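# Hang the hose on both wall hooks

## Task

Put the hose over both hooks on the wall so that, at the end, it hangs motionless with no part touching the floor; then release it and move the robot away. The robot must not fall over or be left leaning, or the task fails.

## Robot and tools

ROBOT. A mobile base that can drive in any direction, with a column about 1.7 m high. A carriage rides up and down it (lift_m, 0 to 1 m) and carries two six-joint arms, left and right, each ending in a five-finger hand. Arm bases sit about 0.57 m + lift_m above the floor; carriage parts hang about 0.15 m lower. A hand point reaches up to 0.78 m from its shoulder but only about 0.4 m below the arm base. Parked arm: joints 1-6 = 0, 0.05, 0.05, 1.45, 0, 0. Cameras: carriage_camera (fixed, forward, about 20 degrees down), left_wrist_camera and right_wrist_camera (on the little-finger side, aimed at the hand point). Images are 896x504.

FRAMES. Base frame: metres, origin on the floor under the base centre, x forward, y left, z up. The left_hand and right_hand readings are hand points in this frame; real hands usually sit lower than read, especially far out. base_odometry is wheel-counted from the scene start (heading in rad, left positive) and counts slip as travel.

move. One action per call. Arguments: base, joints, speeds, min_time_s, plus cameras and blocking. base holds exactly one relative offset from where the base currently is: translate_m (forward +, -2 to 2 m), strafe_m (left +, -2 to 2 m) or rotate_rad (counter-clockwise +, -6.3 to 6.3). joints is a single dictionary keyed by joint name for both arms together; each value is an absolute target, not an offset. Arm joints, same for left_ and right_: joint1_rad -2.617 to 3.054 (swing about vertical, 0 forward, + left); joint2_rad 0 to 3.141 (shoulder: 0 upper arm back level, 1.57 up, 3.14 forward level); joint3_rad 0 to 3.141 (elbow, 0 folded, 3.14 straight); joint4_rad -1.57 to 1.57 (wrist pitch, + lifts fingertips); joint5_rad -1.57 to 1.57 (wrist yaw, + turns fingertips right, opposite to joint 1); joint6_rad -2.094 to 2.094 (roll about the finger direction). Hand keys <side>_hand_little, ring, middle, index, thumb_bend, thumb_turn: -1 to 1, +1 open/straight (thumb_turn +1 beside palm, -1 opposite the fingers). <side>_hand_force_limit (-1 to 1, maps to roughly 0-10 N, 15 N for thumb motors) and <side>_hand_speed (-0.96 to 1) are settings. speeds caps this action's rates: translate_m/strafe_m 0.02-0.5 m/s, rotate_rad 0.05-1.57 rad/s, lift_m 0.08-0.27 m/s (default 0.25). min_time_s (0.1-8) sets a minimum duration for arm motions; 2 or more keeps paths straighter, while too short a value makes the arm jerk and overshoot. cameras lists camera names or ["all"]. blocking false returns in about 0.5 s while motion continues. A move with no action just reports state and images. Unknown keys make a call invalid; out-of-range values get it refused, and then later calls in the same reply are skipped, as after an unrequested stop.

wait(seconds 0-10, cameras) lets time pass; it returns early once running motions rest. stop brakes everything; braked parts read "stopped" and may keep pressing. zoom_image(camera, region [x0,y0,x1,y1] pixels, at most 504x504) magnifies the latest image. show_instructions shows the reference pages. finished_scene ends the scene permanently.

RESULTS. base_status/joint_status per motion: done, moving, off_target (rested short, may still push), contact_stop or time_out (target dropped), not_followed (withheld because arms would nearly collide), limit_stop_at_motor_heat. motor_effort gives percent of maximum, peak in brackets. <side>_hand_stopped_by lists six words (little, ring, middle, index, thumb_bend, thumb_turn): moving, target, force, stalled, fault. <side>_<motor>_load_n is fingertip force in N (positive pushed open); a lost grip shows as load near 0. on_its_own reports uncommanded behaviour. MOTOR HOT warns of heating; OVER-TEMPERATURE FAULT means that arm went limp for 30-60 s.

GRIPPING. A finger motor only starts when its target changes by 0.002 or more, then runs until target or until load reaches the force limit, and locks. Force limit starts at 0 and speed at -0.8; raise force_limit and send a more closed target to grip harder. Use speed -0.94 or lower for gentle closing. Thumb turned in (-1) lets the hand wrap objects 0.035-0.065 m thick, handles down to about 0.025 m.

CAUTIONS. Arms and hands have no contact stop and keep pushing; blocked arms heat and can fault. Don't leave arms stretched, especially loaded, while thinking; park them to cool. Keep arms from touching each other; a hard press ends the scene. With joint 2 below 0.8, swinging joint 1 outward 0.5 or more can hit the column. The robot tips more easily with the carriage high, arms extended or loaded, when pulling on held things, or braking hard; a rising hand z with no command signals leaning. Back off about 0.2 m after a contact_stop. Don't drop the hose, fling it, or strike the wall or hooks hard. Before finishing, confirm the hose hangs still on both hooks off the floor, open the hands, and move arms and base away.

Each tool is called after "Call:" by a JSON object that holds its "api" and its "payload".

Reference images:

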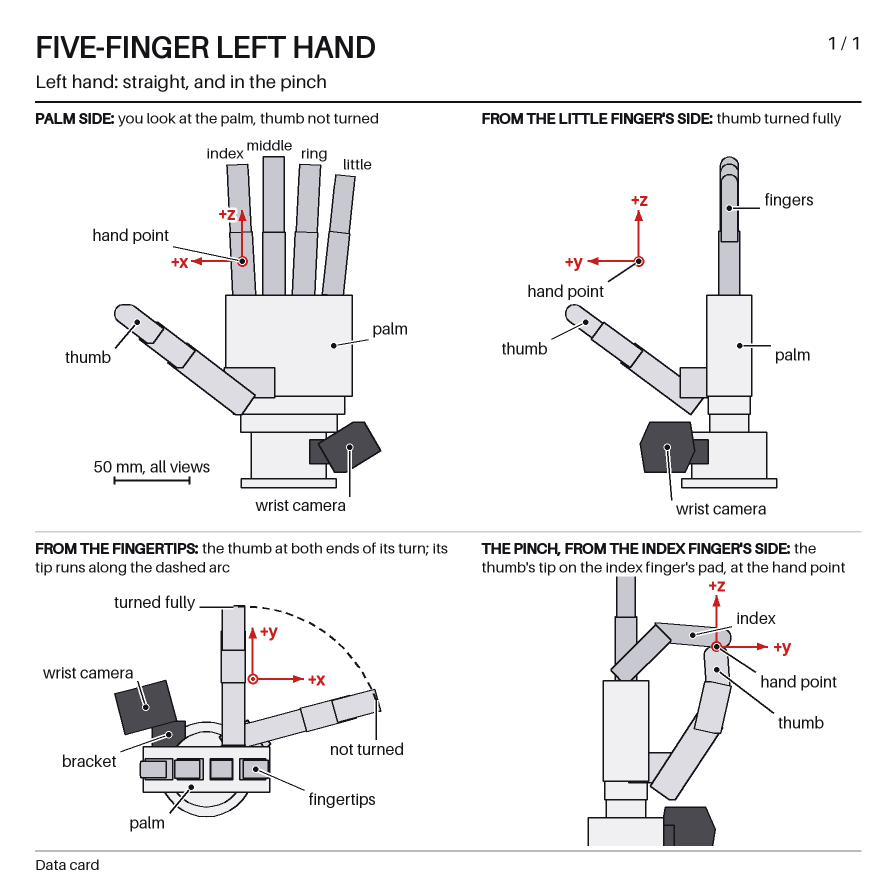

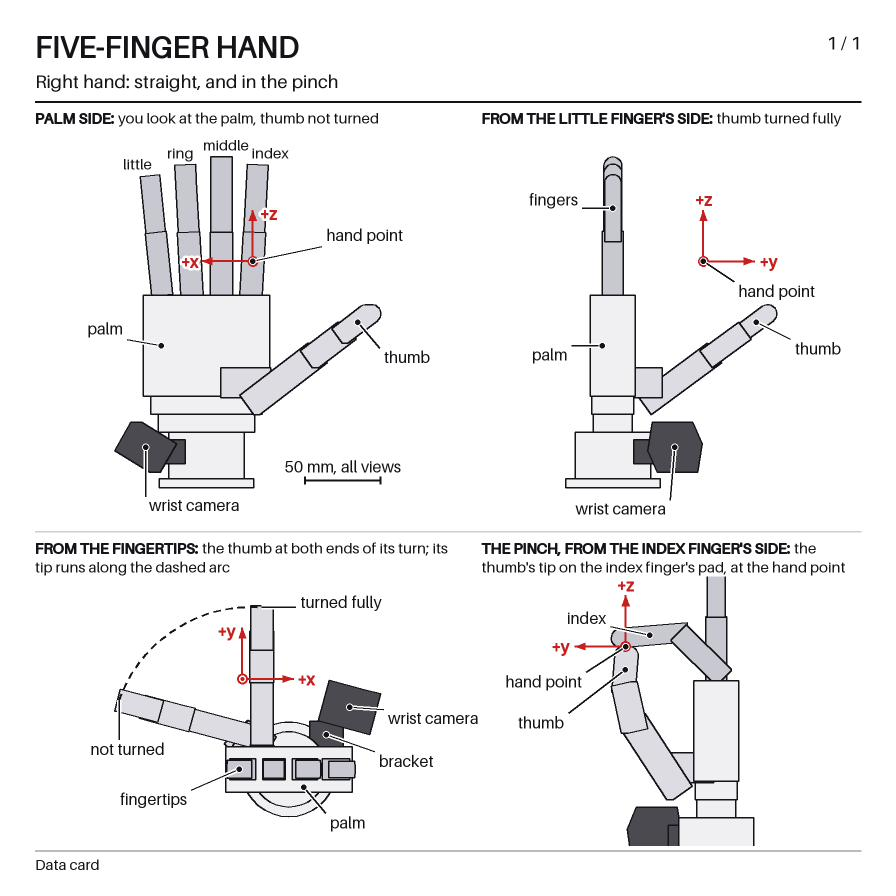

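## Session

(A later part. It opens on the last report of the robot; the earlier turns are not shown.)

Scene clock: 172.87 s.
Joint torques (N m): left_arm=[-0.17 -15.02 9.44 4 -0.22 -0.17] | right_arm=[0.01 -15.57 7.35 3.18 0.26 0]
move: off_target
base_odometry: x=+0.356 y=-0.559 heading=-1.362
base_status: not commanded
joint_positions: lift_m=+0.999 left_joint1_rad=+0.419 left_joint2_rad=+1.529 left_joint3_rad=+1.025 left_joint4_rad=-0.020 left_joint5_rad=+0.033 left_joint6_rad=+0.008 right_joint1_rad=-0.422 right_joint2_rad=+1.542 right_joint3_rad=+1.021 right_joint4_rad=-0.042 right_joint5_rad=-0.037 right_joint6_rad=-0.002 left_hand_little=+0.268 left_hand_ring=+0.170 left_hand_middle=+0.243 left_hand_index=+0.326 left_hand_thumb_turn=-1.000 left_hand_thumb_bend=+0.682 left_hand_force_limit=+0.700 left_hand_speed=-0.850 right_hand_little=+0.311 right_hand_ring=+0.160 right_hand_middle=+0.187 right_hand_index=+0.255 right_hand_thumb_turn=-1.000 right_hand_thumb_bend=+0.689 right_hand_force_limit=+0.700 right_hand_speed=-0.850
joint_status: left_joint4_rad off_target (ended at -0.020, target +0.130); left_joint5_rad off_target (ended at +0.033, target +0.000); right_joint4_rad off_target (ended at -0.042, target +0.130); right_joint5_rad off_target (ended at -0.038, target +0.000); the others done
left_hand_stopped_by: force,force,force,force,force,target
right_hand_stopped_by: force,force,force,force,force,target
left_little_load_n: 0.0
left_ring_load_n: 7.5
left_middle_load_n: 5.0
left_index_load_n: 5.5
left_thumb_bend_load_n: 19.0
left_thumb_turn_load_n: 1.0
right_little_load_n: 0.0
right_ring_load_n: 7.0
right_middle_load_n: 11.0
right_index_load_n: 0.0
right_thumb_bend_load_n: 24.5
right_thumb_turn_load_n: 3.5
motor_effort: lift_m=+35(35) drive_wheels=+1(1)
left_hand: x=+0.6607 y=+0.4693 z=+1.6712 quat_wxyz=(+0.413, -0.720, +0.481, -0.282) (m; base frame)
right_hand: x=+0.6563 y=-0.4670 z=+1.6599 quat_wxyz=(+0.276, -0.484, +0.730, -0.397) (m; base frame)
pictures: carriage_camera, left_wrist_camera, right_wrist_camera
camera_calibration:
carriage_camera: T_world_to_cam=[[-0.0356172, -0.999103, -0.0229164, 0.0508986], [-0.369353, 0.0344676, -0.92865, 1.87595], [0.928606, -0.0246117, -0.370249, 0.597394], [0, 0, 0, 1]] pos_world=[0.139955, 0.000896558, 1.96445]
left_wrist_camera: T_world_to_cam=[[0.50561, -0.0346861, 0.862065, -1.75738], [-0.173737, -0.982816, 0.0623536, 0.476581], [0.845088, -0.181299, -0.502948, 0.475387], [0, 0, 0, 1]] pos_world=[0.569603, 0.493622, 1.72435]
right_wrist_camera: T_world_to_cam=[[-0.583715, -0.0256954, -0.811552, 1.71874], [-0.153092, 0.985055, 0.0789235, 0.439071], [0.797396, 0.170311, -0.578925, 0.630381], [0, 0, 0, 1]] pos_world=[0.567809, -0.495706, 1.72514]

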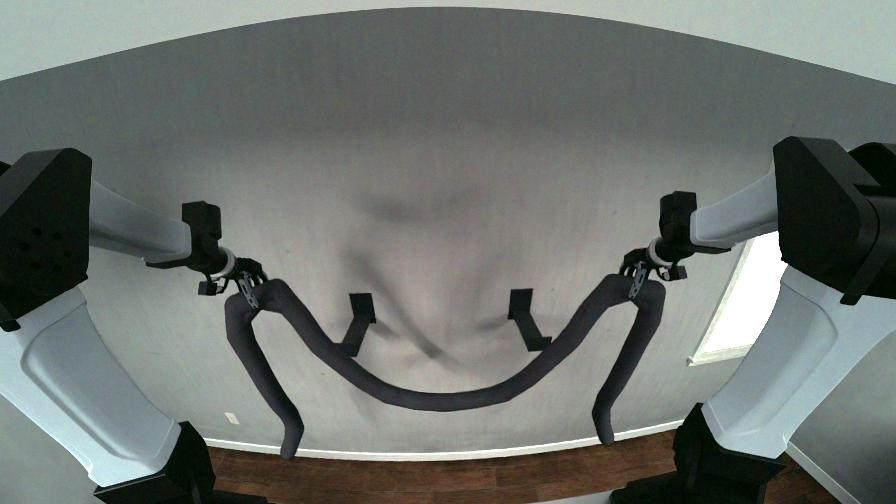

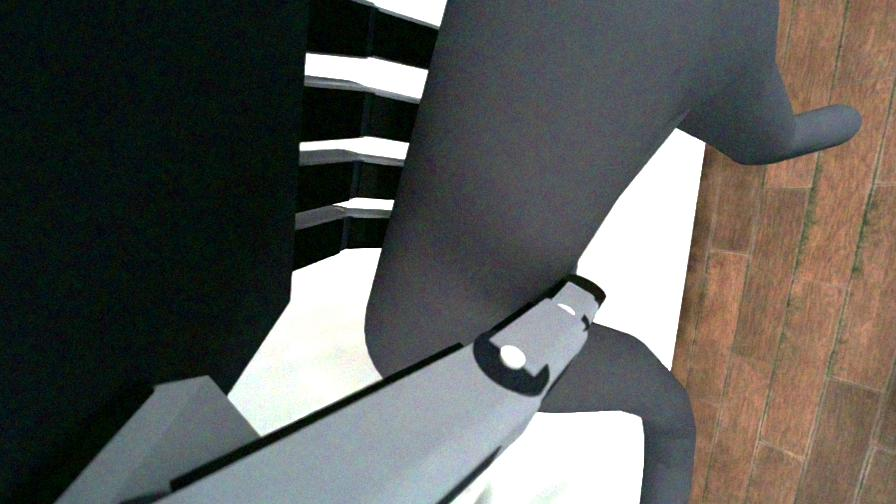

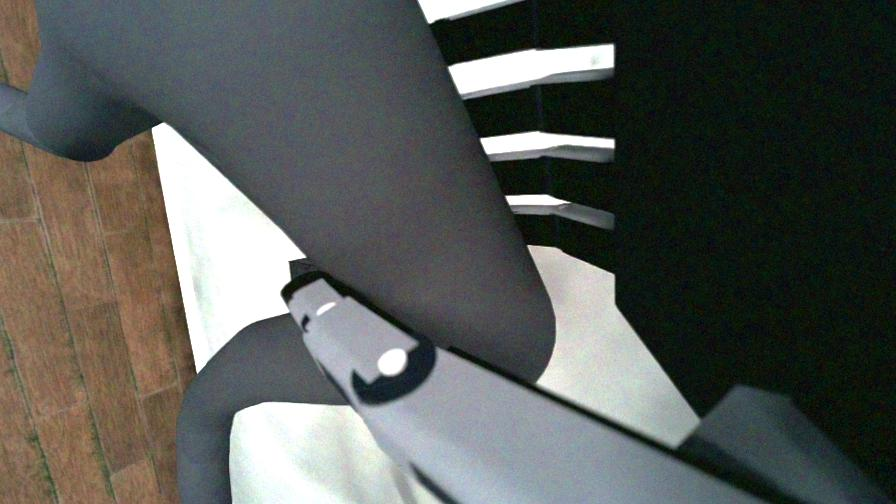

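Call:
{"api": "move", "payload": {"joints": {"left_joint2_rad": 1.36, "right_joint2_rad": 1.35}, "min_time_s": 1.5, "cameras": []}}

Call:
{"api": "move", "payload": {"base": {"translate_m": 0.15}, "speeds": {"translate_m": 0.12}, "cameras": ["all"]}}

Scene clock: 175.57 s.
Joint torques (N m): left_arm=[-0.16 -13.93 9.52 4.1 -0.21 -0.18] | right_arm=[0.05 -14.26 7.53 3.26 0.26 0]
move: done
base_odometry: x=+0.356 y=-0.559 heading=-1.362
base_status: not commanded
joint_positions: lift_m=+0.999 left_joint1_rad=+0.419 left_joint2_rad=+1.427 left_joint3_rad=+1.024 left_joint4_rad=-0.020 left_joint5_rad=+0.032 left_joint6_rad=+0.008 right_joint1_rad=-0.422 right_joint2_rad=+1.428 right_joint3_rad=+1.021 right_joint4_rad=-0.042 right_joint5_rad=-0.037 right_joint6_rad=-0.001 left_hand_little=+0.268 left_hand_ring=+0.170 left_hand_middle=+0.243 left_hand_index=+0.326 left_hand_thumb_turn=-1.000 left_hand_thumb_bend=+0.682 left_hand_force_limit=+0.700 left_hand_speed=-0.850 right_hand_little=+0.311 right_hand_ring=+0.160 right_hand_middle=+0.187 right_hand_index=+0.255 right_hand_thumb_turn=-1.000 right_hand_thumb_bend=+0.689 right_hand_force_limit=+0.700 right_hand_speed=-0.850
joint_status: all done
left_hand_stopped_by: force,force,force,force,force,target
right_hand_stopped_by: force,force,force,force,force,target
left_little_load_n: 0.0
left_ring_load_n: 7.5
left_middle_load_n: 5.0
left_index_load_n: 5.0
left_thumb_bend_load_n: 19.5
left_thumb_turn_load_n: 1.0
right_little_load_n: 0.0
right_ring_load_n: 6.5
right_middle_load_n: 10.5
right_index_load_n: 0.0
right_thumb_bend_load_n: 25.0
right_thumb_turn_load_n: 3.5
motor_effort: lift_m=+35(35) drive_wheels=+2(3)
left_hand: x=+0.6575 y=+0.4679 z=+1.7152 quat_wxyz=(+0.449, -0.698, +0.467, -0.305) (m; base frame)
right_hand: x=+0.6536 y=-0.4658 z=+1.7087 quat_wxyz=(+0.302, -0.469, +0.705, -0.438) (m; base frame)
pictures: none
No camera images: "cameras" was empty.

Scene clock: 177.60 s.
Joint torques (N m): left_arm=[-0.17 -13.49 9.59 4.1 -0.19 -0.16] | right_arm=[-0.23 -13.98 7.54 3.26 0.23 -0.02]
move: done
base_odometry: x=+0.386 y=-0.706 heading=-1.363
base_status: done
joint_positions: lift_m=+0.999 left_joint1_rad=+0.417 left_joint2_rad=+1.423 left_joint3_rad=+1.024 left_joint4_rad=-0.020 left_joint5_rad=+0.031 left_joint6_rad=+0.007 right_joint1_rad=-0.419 right_joint2_rad=+1.425 right_joint3_rad=+1.021 right_joint4_rad=-0.042 right_joint5_rad=-0.034 right_joint6_rad=+0.000 left_hand_little=+0.268 left_hand_ring=+0.170 left_hand_middle=+0.243 left_hand_index=+0.326 left_hand_thumb_turn=-1.000 left_hand_thumb_bend=+0.682 left_hand_force_limit=+0.700 left_hand_speed=-0.850 right_hand_little=+0.311 right_hand_ring=+0.160 right_hand_middle=+0.187 right_hand_index=+0.255 right_hand_thumb_turn=-1.000 right_hand_thumb_bend=+0.689 right_hand_force_limit=+0.700 right_hand_speed=-0.850
joint_status: not commanded
left_hand_stopped_by: force,force,force,force,force,target
right_hand_stopped_by: force,force,force,force,force,target
left_little_load_n: 0.0
left_ring_load_n: 7.0
left_middle_load_n: 5.0
left_index_load_n: 5.0
left_thumb_bend_load_n: 19.0
left_thumb_turn_load_n: 1.0
right_little_load_n: 0.0
right_ring_load_n: 7.0
right_middle_load_n: 11.0
right_index_load_n: 0.0
right_thumb_bend_load_n: 24.5
right_thumb_turn_load_n: 4.0
motor_effort: lift_m=+35(35) drive_wheels=-2(8)
left_hand: x=+0.6575 y=+0.4672 z=+1.7167 quat_wxyz=(+0.451, -0.697, +0.467, -0.306) (m; base frame)
right_hand: x=+0.6538 y=-0.4651 z=+1.7100 quat_wxyz=(+0.303, -0.468, +0.704, -0.439) (m; base frame)
pictures: carriage_camera, left_wrist_camera, right_wrist_camera
camera_calibration:
carriage_camera: T_world_to_cam=[[-0.0356172, -0.999103, -0.0229164, 0.0508986], [-0.369353, 0.0344676, -0.92865, 1.87595], [0.928606, -0.0246117, -0.370249, 0.597394], [0, 0, 0, 1]] pos_world=[0.139955, 0.000896558, 1.96445]
left_wrist_camera: T_world_to_cam=[[0.420705, -0.0725954, 0.904288, -1.7939], [-0.176722, -0.984256, 0.00320176, 0.57546], [0.889818, -0.161154, -0.426911, 0.331194], [0, 0, 0, 1]] pos_world=[0.561698, 0.489544, 1.76175]
right_wrist_camera: T_world_to_cam=[[-0.493977, -0.0656067, -0.866996, 1.77546], [-0.157405, 0.987421, 0.0149629, 0.546138], [0.855108, 0.14386, -0.49809, 0.472706], [0, 0, 0, 1]] pos_world=[0.558788, -0.490789, 1.7666]

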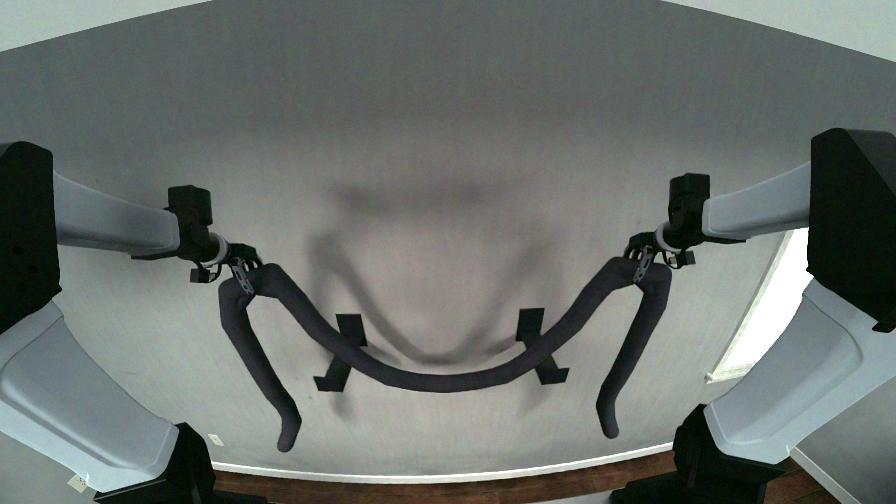

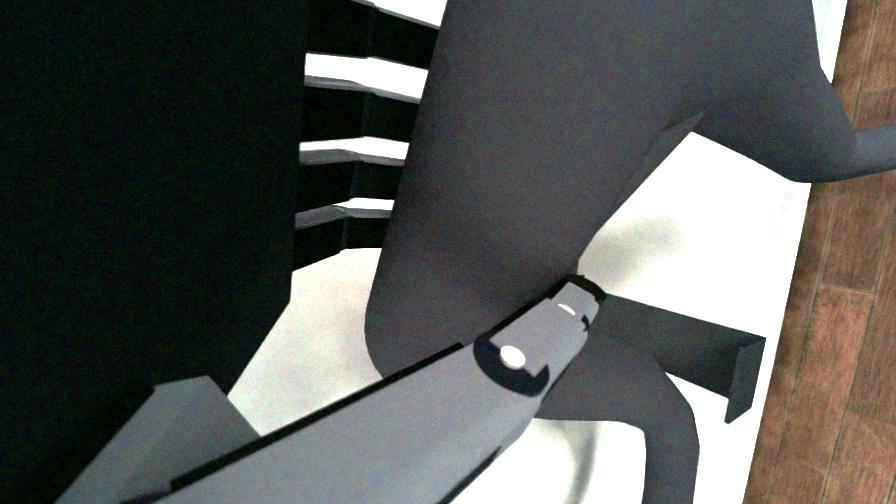

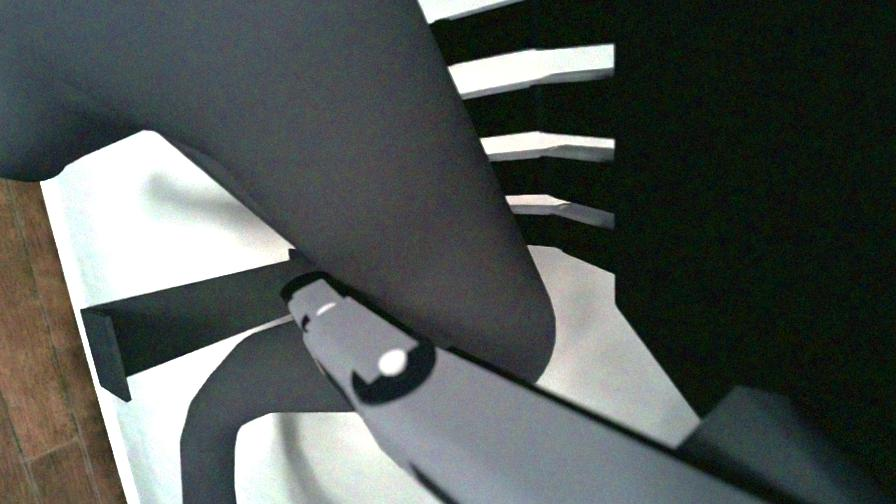

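Call:
{"api": "move", "payload": {"base": {"translate_m": 0.1}, "speeds": {"translate_m": 0.1}, "cameras": ["all"]}}

Call:
{"api": "zoom_image", "payload": {"camera": "carriage_camera", "region": [200, 230, 450, 500]}}

Scene clock: 180.53 s.
Joint torques (N m): left_arm=[0.13 -13.09 9.77 4.11 -0.19 -0.16] | right_arm=[-0.25 -13.57 7.57 3.26 0.22 -0.02]
move: done
base_odometry: x=+0.407 y=-0.804 heading=-1.363
base_status: done
joint_positions: lift_m=+0.999 left_joint1_rad=+0.416 left_joint2_rad=+1.419 left_joint3_rad=+1.022 left_joint4_rad=-0.021 left_joint5_rad=+0.029 left_joint6_rad=+0.007 right_joint1_rad=-0.419 right_joint2_rad=+1.421 right_joint3_rad=+1.021 right_joint4_rad=-0.042 right_joint5_rad=-0.033 right_joint6_rad=+0.000 left_hand_little=+0.268 left_hand_ring=+0.170 left_hand_middle=+0.243 left_hand_index=+0.326 left_hand_thumb_turn=-1.000 left_hand_thumb_bend=+0.682 left_hand_force_limit=+0.700 left_hand_speed=-0.850 right_hand_little=+0.311 right_hand_ring=+0.160 right_hand_middle=+0.187 right_hand_index=+0.255 right_hand_thumb_turn=-1.000 right_hand_thumb_bend=+0.689 right_hand_force_limit=+0.700 right_hand_speed=-0.850
joint_status: not commanded
left_hand_stopped_by: force,force,force,force,force,target
right_hand_stopped_by: force,force,force,force,force,target
left_little_load_n: 0.0
left_ring_load_n: 7.0
left_middle_load_n: 4.5
left_index_load_n: 5.0
left_thumb_bend_load_n: 19.0
left_thumb_turn_load_n: 1.0
right_little_load_n: 0.0
right_ring_load_n: 6.5
right_middle_load_n: 10.5
right_index_load_n: 0.0
right_thumb_bend_load_n: 24.5
right_thumb_turn_load_n: 3.5
motor_effort: lift_m=+35(35) drive_wheels=-1(14)
left_hand: x=+0.6569 y=+0.4666 z=+1.7171 quat_wxyz=(+0.451, -0.696, +0.467, -0.306) (m; base frame)
right_hand: x=+0.6536 y=-0.4652 z=+1.7114 quat_wxyz=(+0.303, -0.468, +0.704, -0.441) (m; base frame)
pictures: carriage_camera, left_wrist_camera, right_wrist_camera
camera_calibration:
carriage_camera: T_world_to_cam=[[-0.0356172, -0.999103, -0.0229164, 0.0508986], [-0.369353, 0.0344676, -0.92865, 1.87595], [0.928606, -0.0246117, -0.370249, 0.597394], [0, 0, 0, 1]] pos_world=[0.139955, 0.000896558, 1.96445]
left_wrist_camera: T_world_to_cam=[[0.420198, -0.0732892, 0.904468, -1.79371], [-0.17685, -0.984235, 0.00240845, 0.576208], [0.890033, -0.160968, -0.426534, 0.331016], [0, 0, 0, 1]] pos_world=[0.561, 0.488947, 1.76215]
right_wrist_camera: T_world_to_cam=[[-0.491393, -0.0663046, -0.86841, 1.77704], [-0.156316, 0.987621, 0.0130455, 0.548844], [0.856795, 0.142157, -0.495675, 0.467587], [0, 0, 0, 1]] pos_world=[0.558391, -0.490695, 1.76781]

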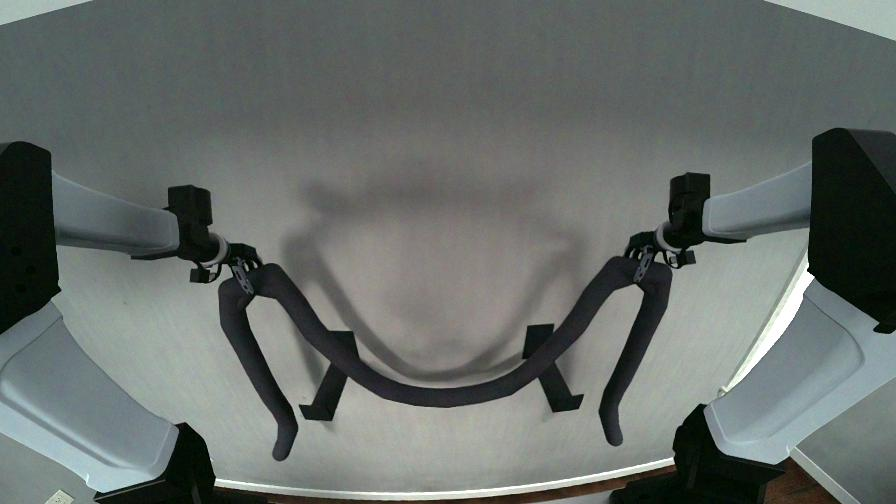

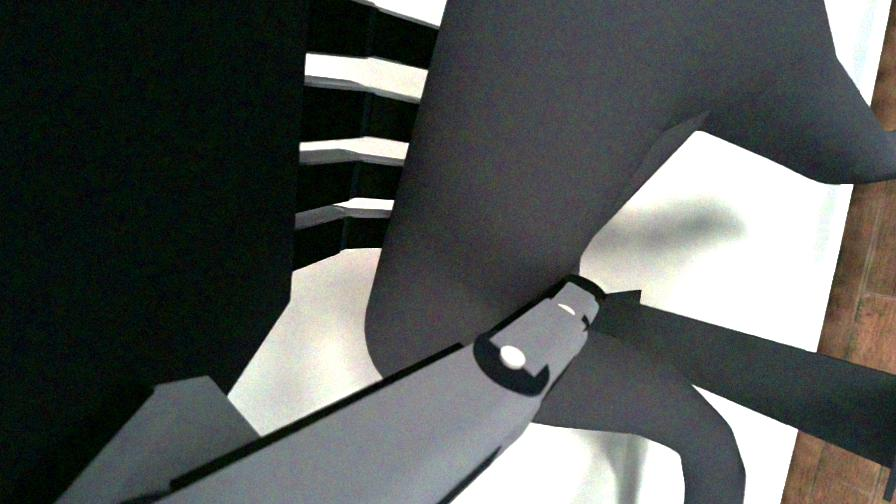

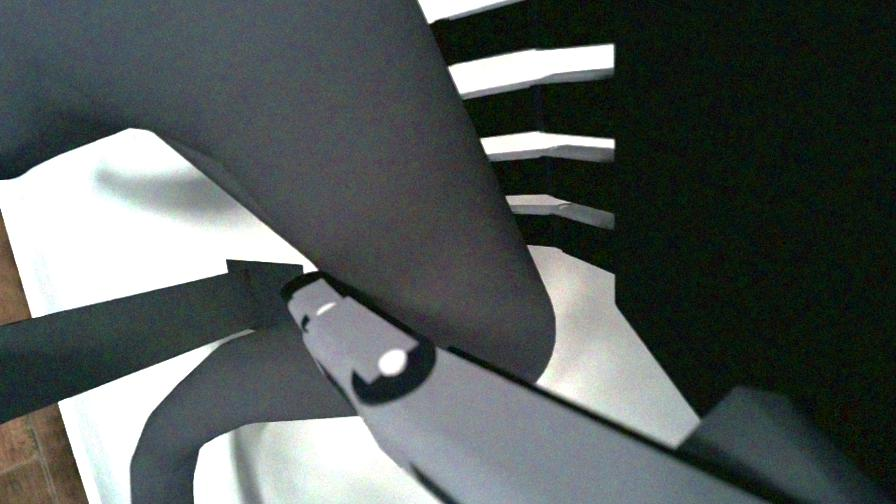

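Scaled by 1.867 from the camera's 896x504 image, which has a finer 1280x720 frame.

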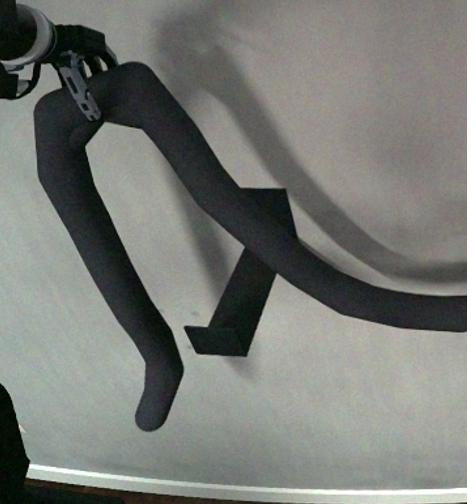

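Call:
{"api": "move", "payload": {"joints": {"lift_m": 0.82}, "speeds": {"lift_m": 0.1}, "cameras": ["all"]}}

Call:
{"api": "zoom_image", "payload": {"camera": "carriage_camera", "region": [200, 200, 450, 470]}}

Scene clock: 184.70 s.
Joint torques (N m): left_arm=[0.2 -12.64 9.96 3.94 -0.21 -0.06] | right_arm=[-0.25 -12.89 7.72 3.13 0.22 -0.12]
move: done
base_odometry: x=+0.407 y=-0.804 heading=-1.363
base_status: not commanded
joint_positions: lift_m=+0.820 left_joint1_rad=+0.415 left_joint2_rad=+1.416 left_joint3_rad=+1.022 left_joint4_rad=-0.005 left_joint5_rad=+0.032 left_joint6_rad=-0.003 right_joint1_rad=-0.419 right_joint2_rad=+1.415 right_joint3_rad=+1.019 right_joint4_rad=-0.026 right_joint5_rad=-0.033 right_joint6_rad=+0.009 left_hand_little=+0.268 left_hand_ring=+0.170 left_hand_middle=+0.243 left_hand_index=+0.326 left_hand_thumb_turn=-1.000 left_hand_thumb_bend=+0.682 left_hand_force_limit=+0.700 left_hand_speed=-0.850 right_hand_little=+0.311 right_hand_ring=+0.160 right_hand_middle=+0.187 right_hand_index=+0.255 right_hand_thumb_turn=-1.000 right_hand_thumb_bend=+0.689 right_hand_force_limit=+0.700 right_hand_speed=-0.850
joint_status: all done
left_hand_stopped_by: force,force,force,force,force,target
right_hand_stopped_by: force,force,force,force,force,target
left_little_load_n: 0.0
left_ring_load_n: 9.5
left_middle_load_n: 4.5
left_index_load_n: 4.5
left_thumb_bend_load_n: 19.0
left_thumb_turn_load_n: 3.0
right_little_load_n: 0.0
right_ring_load_n: 9.0
right_middle_load_n: 9.0
right_index_load_n: 0.0
right_thumb_bend_load_n: 25.5
right_thumb_turn_load_n: 5.0
motor_effort: lift_m=+31(32) drive_wheels=+5(5)
left_hand: x=+0.6597 y=+0.4661 z=+1.5432 quat_wxyz=(+0.455, -0.694, +0.461, -0.314) (m; base frame)
right_hand: x=+0.6558 y=-0.4656 z=+1.5380 quat_wxyz=(+0.310, -0.461, +0.701, -0.447) (m; base frame)
pictures: carriage_camera, left_wrist_camera, right_wrist_camera
camera_calibration:
carriage_camera: T_world_to_cam=[[-0.0356172, -0.999103, -0.0229164, 0.0467897], [-0.369353, 0.0344676, -0.92865, 1.70944], [0.928606, -0.0246117, -0.370249, 0.531008], [0, 0, 0, 1]] pos_world=[0.139955, 0.000896558, 1.78515]
left_wrist_camera: T_world_to_cam=[[0.400367, -0.0710759, 0.913594, -1.6396], [-0.176206, -0.984353, 0.000638653, 0.578855], [0.899254, -0.161237, -0.406627, 0.217545], [0, 0, 0, 1]] pos_world=[0.562811, 0.488338, 1.58602]
right_wrist_camera: T_world_to_cam=[[-0.472005, -0.0656563, -0.879148, 1.63158], [-0.152923, 0.988203, 0.00830199, 0.557218], [0.868231, 0.138361, -0.476477, 0.341047], [0, 0, 0, 1]] pos_world=[0.55922, -0.490708, 1.59228]

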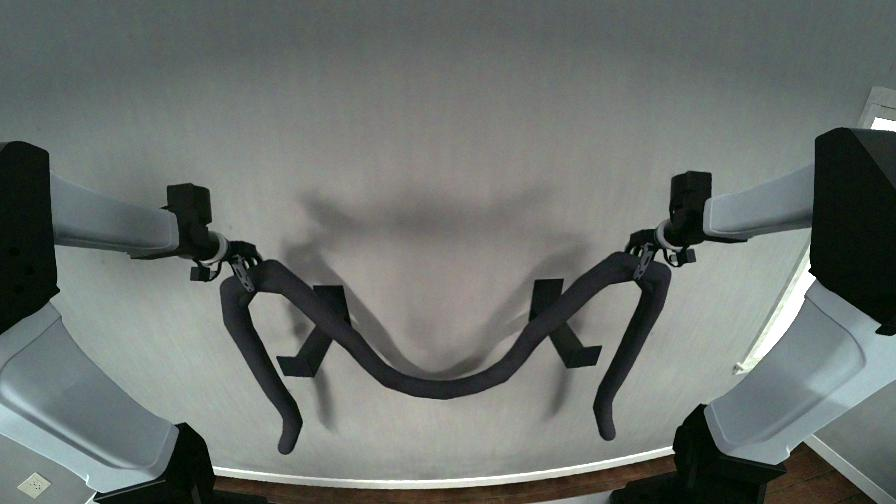

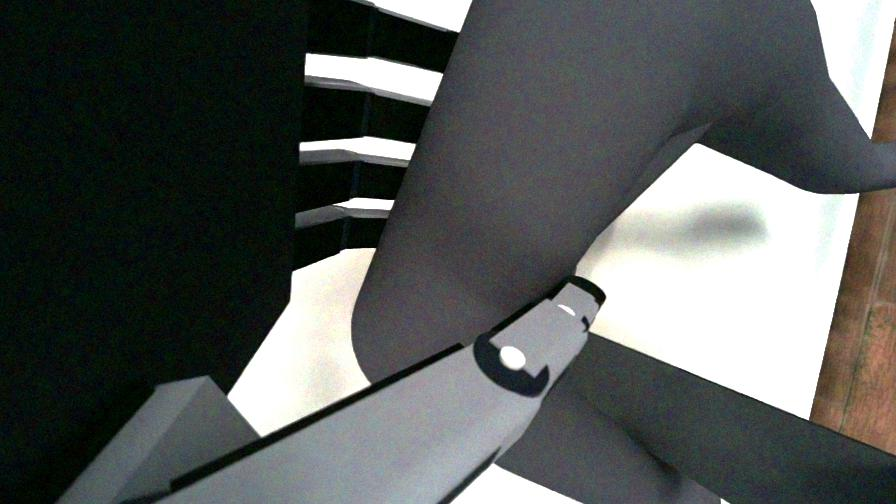

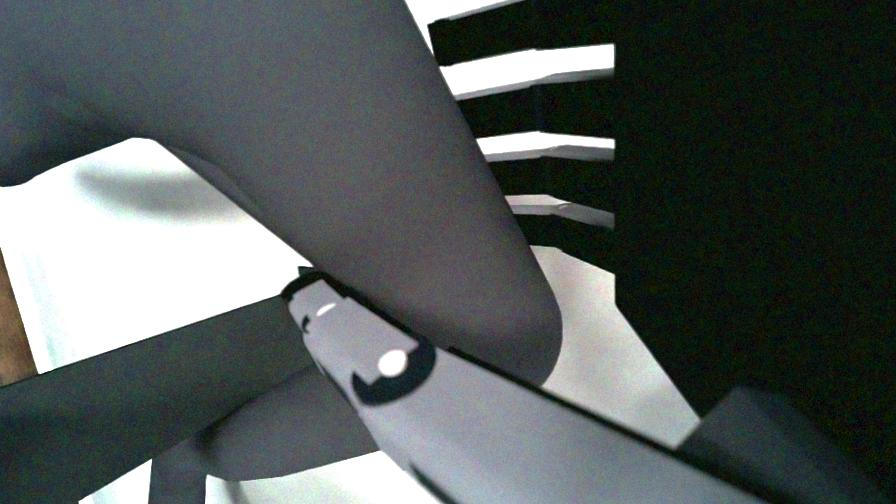

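Scaled by 1.867 from the camera's 896x504 image, which has a finer 1280x720 frame.

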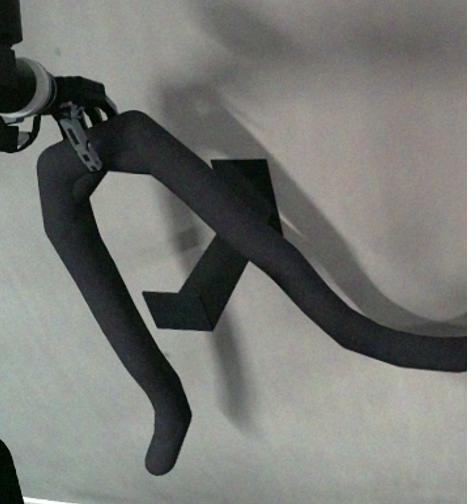

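Call:
{"api": "move", "payload": {"joints": {"lift_m": 0.7}, "speeds": {"lift_m": 0.1}, "cameras": ["all"]}}

Call:
{"api": "zoom_image", "payload": {"camera": "carriage_camera", "region": [200, 170, 450, 440]}}

Call:
{"api": "zoom_image", "payload": {"camera": "carriage_camera", "region": [450, 170, 700, 440]}}

Scene clock: 186.80 s.
Joint torques (N m): left_arm=[0.34 -11.54 9.83 3.57 -0.34 0.04] | right_arm=[-0.76 -11.95 7.72 3.03 0.37 -0.21]
move: done
base_odometry: x=+0.407 y=-0.804 heading=-1.363
base_status: not commanded
joint_positions: lift_m=+0.700 left_joint1_rad=+0.414 left_joint2_rad=+1.403 left_joint3_rad=+1.022 left_joint4_rad=+0.026 left_joint5_rad=+0.043 left_joint6_rad=-0.012 right_joint1_rad=-0.414 right_joint2_rad=+1.405 right_joint3_rad=+1.019 right_joint4_rad=-0.014 right_joint5_rad=-0.049 right_joint6_rad=+0.018 left_hand_little=+0.268 left_hand_ring=+0.170 left_hand_middle=+0.243 left_hand_index=+0.326 left_hand_thumb_turn=-1.000 left_hand_thumb_bend=+0.682 left_hand_force_limit=+0.700 left_hand_speed=-0.850 right_hand_little=+0.311 right_hand_ring=+0.160 right_hand_middle=+0.187 right_hand_index=+0.255 right_hand_thumb_turn=-1.000 right_hand_thumb_bend=+0.689 right_hand_force_limit=+0.700 right_hand_speed=-0.850
joint_status: all done
left_hand_stopped_by: force,force,force,force,force,target
right_hand_stopped_by: force,force,force,force,force,target
left_little_load_n: 0.0
left_ring_load_n: 12.5
left_middle_load_n: 3.0
left_index_load_n: 3.0
left_thumb_bend_load_n: 18.5
left_thumb_turn_load_n: 4.0
right_little_load_n: 0.0
right_ring_load_n: 11.0
right_middle_load_n: 7.5
right_index_load_n: 0.0
right_thumb_bend_load_n: 25.5
right_thumb_turn_load_n: 6.0
motor_effort: lift_m=+31(31) drive_wheels=-1(5)
left_hand: x=+0.6643 y=+0.4645 z=+1.4360 quat_wxyz=(+0.466, -0.683, +0.455, -0.330) (m; base frame)
right_hand: x=+0.6587 y=-0.4605 z=+1.4250 quat_wxyz=(+0.323, -0.461, +0.695, -0.448) (m; base frame)
pictures: carriage_camera, left_wrist_camera, right_wrist_camera
camera_calibration:
carriage_camera: T_world_to_cam=[[-0.0356172, -0.999103, -0.0229164, 0.0440397], [-0.369353, 0.0344676, -0.92865, 1.598], [0.928606, -0.0246117, -0.370249, 0.486578], [0, 0, 0, 1]] pos_world=[0.139955, 0.000896558, 1.66515]
left_wrist_camera: T_world_to_cam=[[0.358925, -0.0803367, 0.929903, -1.5353], [-0.184206, -0.982791, -0.0138057, 0.603547], [0.915009, -0.166338, -0.367547, 0.105368], [0, 0, 0, 1]] pos_world=[0.565823, 0.487346, 1.47474]
right_wrist_camera: T_world_to_cam=[[-0.449325, -0.0682739, -0.890756, 1.53433], [-0.168529, 0.985651, 0.00946412, 0.561073], [0.877328, 0.154371, -0.454384, 0.25384], [0, 0, 0, 1]] pos_world=[0.561271, -0.487453, 1.47675]

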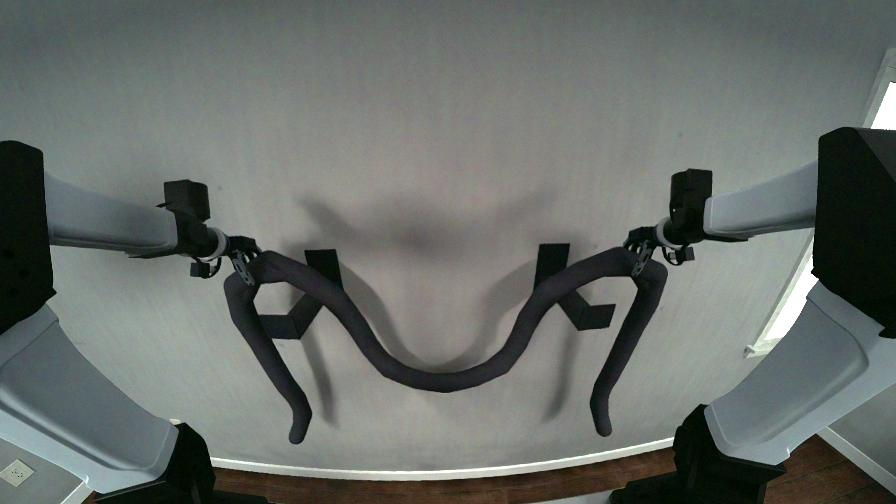

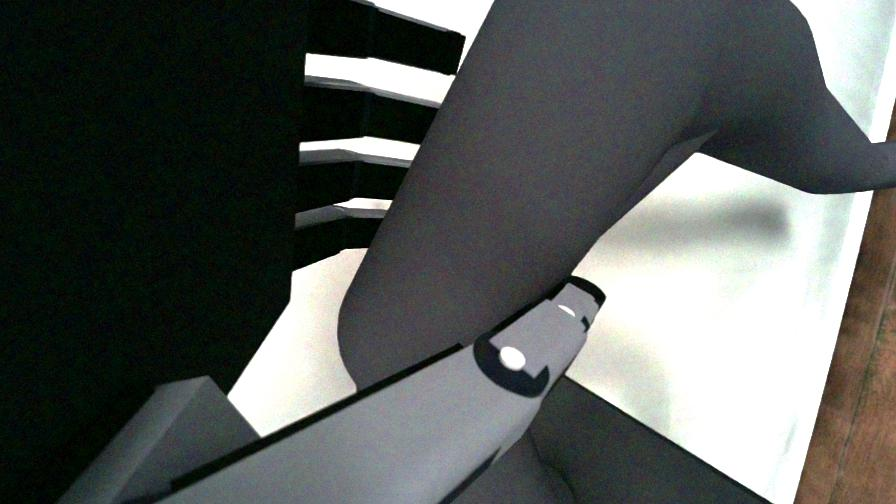

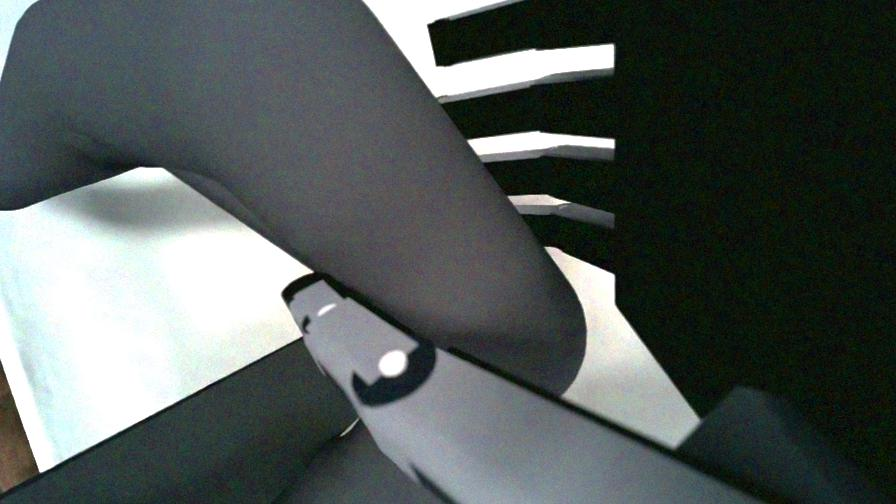

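Scaled by 1.867 from the camera's 896x504 image, which has a finer 1280x720 frame.

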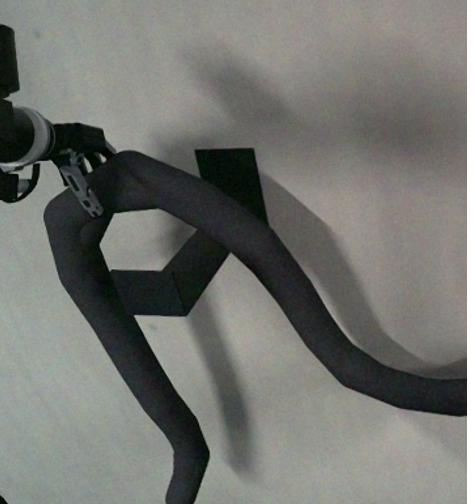

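Scaled by 1.867 from the camera's 896x504 image, which has a finer 1280x720 frame.

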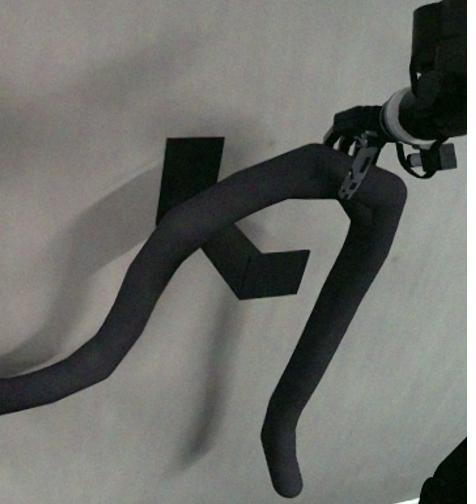

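Call:
{"api": "move", "payload": {"joints": {"lift_m": 0.62}, "speeds": {"lift_m": 0.08}, "cameras": ["all"]}}

Call:
{"api": "zoom_image", "payload": {"camera": "carriage_camera", "region": [200, 170, 450, 440]}}

Call:
{"api": "zoom_image", "payload": {"camera": "carriage_camera", "region": [450, 170, 700, 440]}}

Scene clock: 189.60 s.
Joint torques (N m): left_arm=[0.34 -8.57 9.92 2.54 0.04 0.04] | right_arm=[-0.75 -11.03 7.73 2.71 0.22 -0.22]
move: done
base_odometry: x=+0.407 y=-0.804 heading=-1.363
base_status: not commanded
joint_positions: lift_m=+0.620 left_joint1_rad=+0.414 left_joint2_rad=+1.375 left_joint3_rad=+1.022 left_joint4_rad=+0.123 left_joint5_rad=+0.009 left_joint6_rad=-0.012 right_joint1_rad=-0.414 right_joint2_rad=+1.396 right_joint3_rad=+1.019 right_joint4_rad=+0.022 right_joint5_rad=-0.033 right_joint6_rad=+0.018 left_hand_little=+0.268 left_hand_ring=+0.169 left_hand_middle=+0.242 left_hand_index=+0.325 left_hand_thumb_turn=-1.000 left_hand_thumb_bend=+0.676 left_hand_force_limit=+0.700 left_hand_speed=-0.850 right_hand_little=+0.311 right_hand_ring=+0.161 right_hand_middle=+0.186 right_hand_index=+0.255 right_hand_thumb_turn=-1.000 right_hand_thumb_bend=+0.689 right_hand_force_limit=+0.700 right_hand_speed=-0.850
joint_status: all done
left_hand_stopped_by: force,force,force,force,force,target
right_hand_stopped_by: force,force,force,force,force,target
left_little_load_n: 0.0
left_ring_load_n: 0.0
left_middle_load_n: 0.0
left_index_load_n: 0.0
left_thumb_bend_load_n: 0.0
left_thumb_turn_load_n: 0.0
right_little_load_n: 0.0
right_ring_load_n: 13.5
right_middle_load_n: 1.5
right_index_load_n: -0.5
right_thumb_bend_load_n: 20.5
right_thumb_turn_load_n: 6.0
on_its_own: left_joint4_rad moved +0.097 to your old target +0.130
motor_effort: lift_m=+29(30) drive_wheels=+4(5)
left_hand: x=+0.6723 y=+0.4752 z=+1.3912 quat_wxyz=(+0.516, -0.657, +0.427, -0.346) (m; base frame)
right_hand: x=+0.6625 y=-0.4655 z=+1.3573 quat_wxyz=(+0.328, -0.451, +0.686, -0.468) (m; base frame)
pictures: carriage_camera, left_wrist_camera, right_wrist_camera
camera_calibration:
carriage_camera: T_world_to_cam=[[-0.0356172, -0.999103, -0.0229164, 0.0422087], [-0.369353, 0.0344676, -0.92865, 1.5238], [0.928606, -0.0246117, -0.370249, 0.456995], [0, 0, 0, 1]] pos_world=[0.139955, 0.000896558, 1.58525]
left_wrist_camera: T_world_to_cam=[[0.257975, -0.125777, 0.957929, -1.44514], [-0.146278, -0.985145, -0.0899569, 0.696432], [0.955014, -0.116918, -0.272542, -0.0991316], [0, 0, 0, 1]] pos_world=[0.569356, 0.49273, 1.41998]
right_wrist_camera: T_world_to_cam=[[-0.414546, -0.0838375, -0.906158, 1.46599], [-0.154529, 0.987771, -0.0206949, 0.599882], [0.896812, 0.131449, -0.422432, 0.153556], [0, 0, 0, 1]] pos_world=[0.562707, -0.489827, 1.4057]

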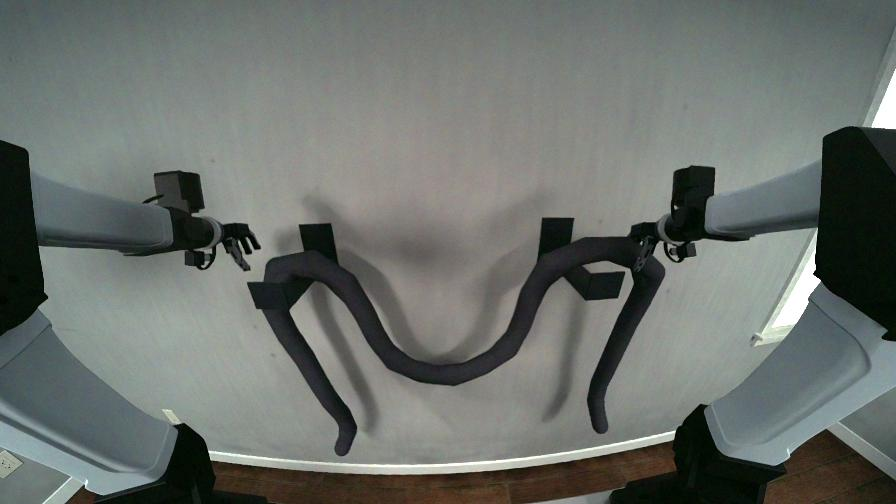

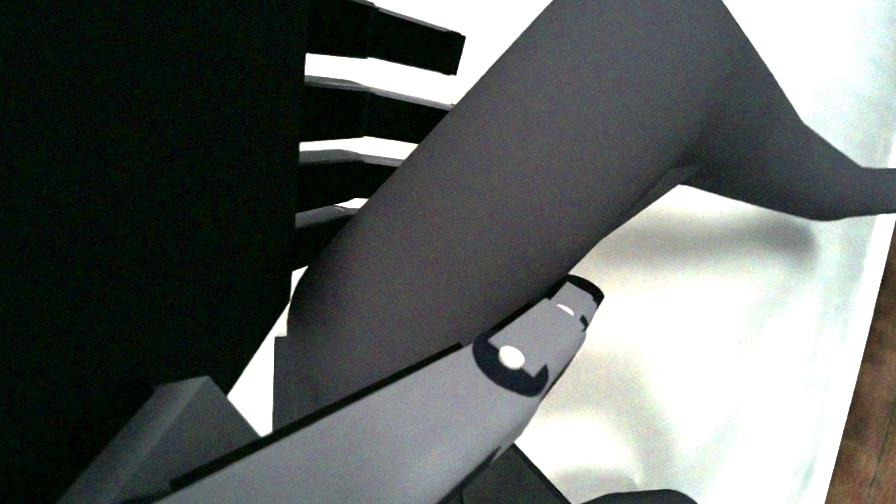

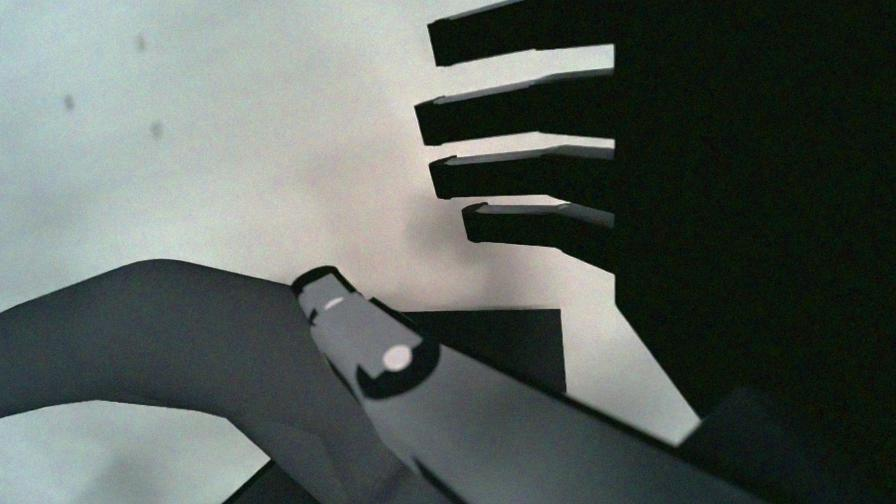

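Scaled by 1.867 from the camera's 896x504 image, which has a finer 1280x720 frame.

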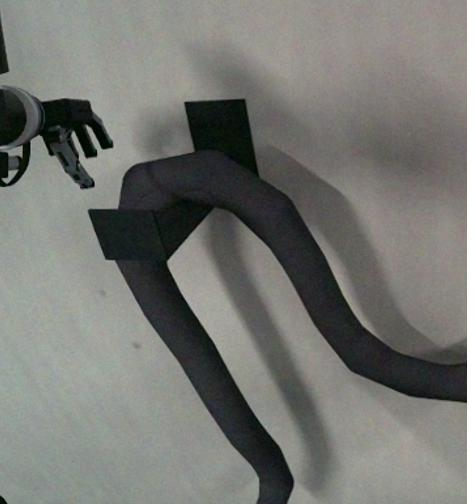

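Scaled by 1.867 from the camera's 896x504 image, which has a finer 1280x720 frame.

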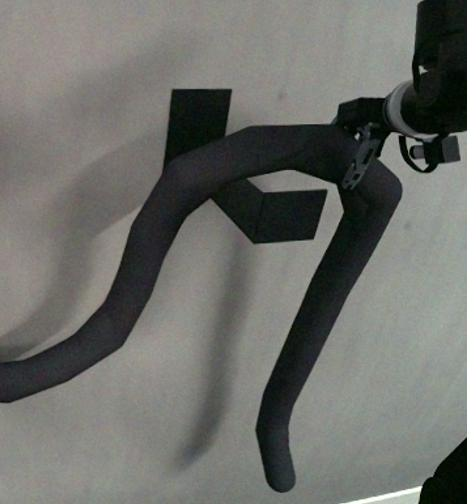

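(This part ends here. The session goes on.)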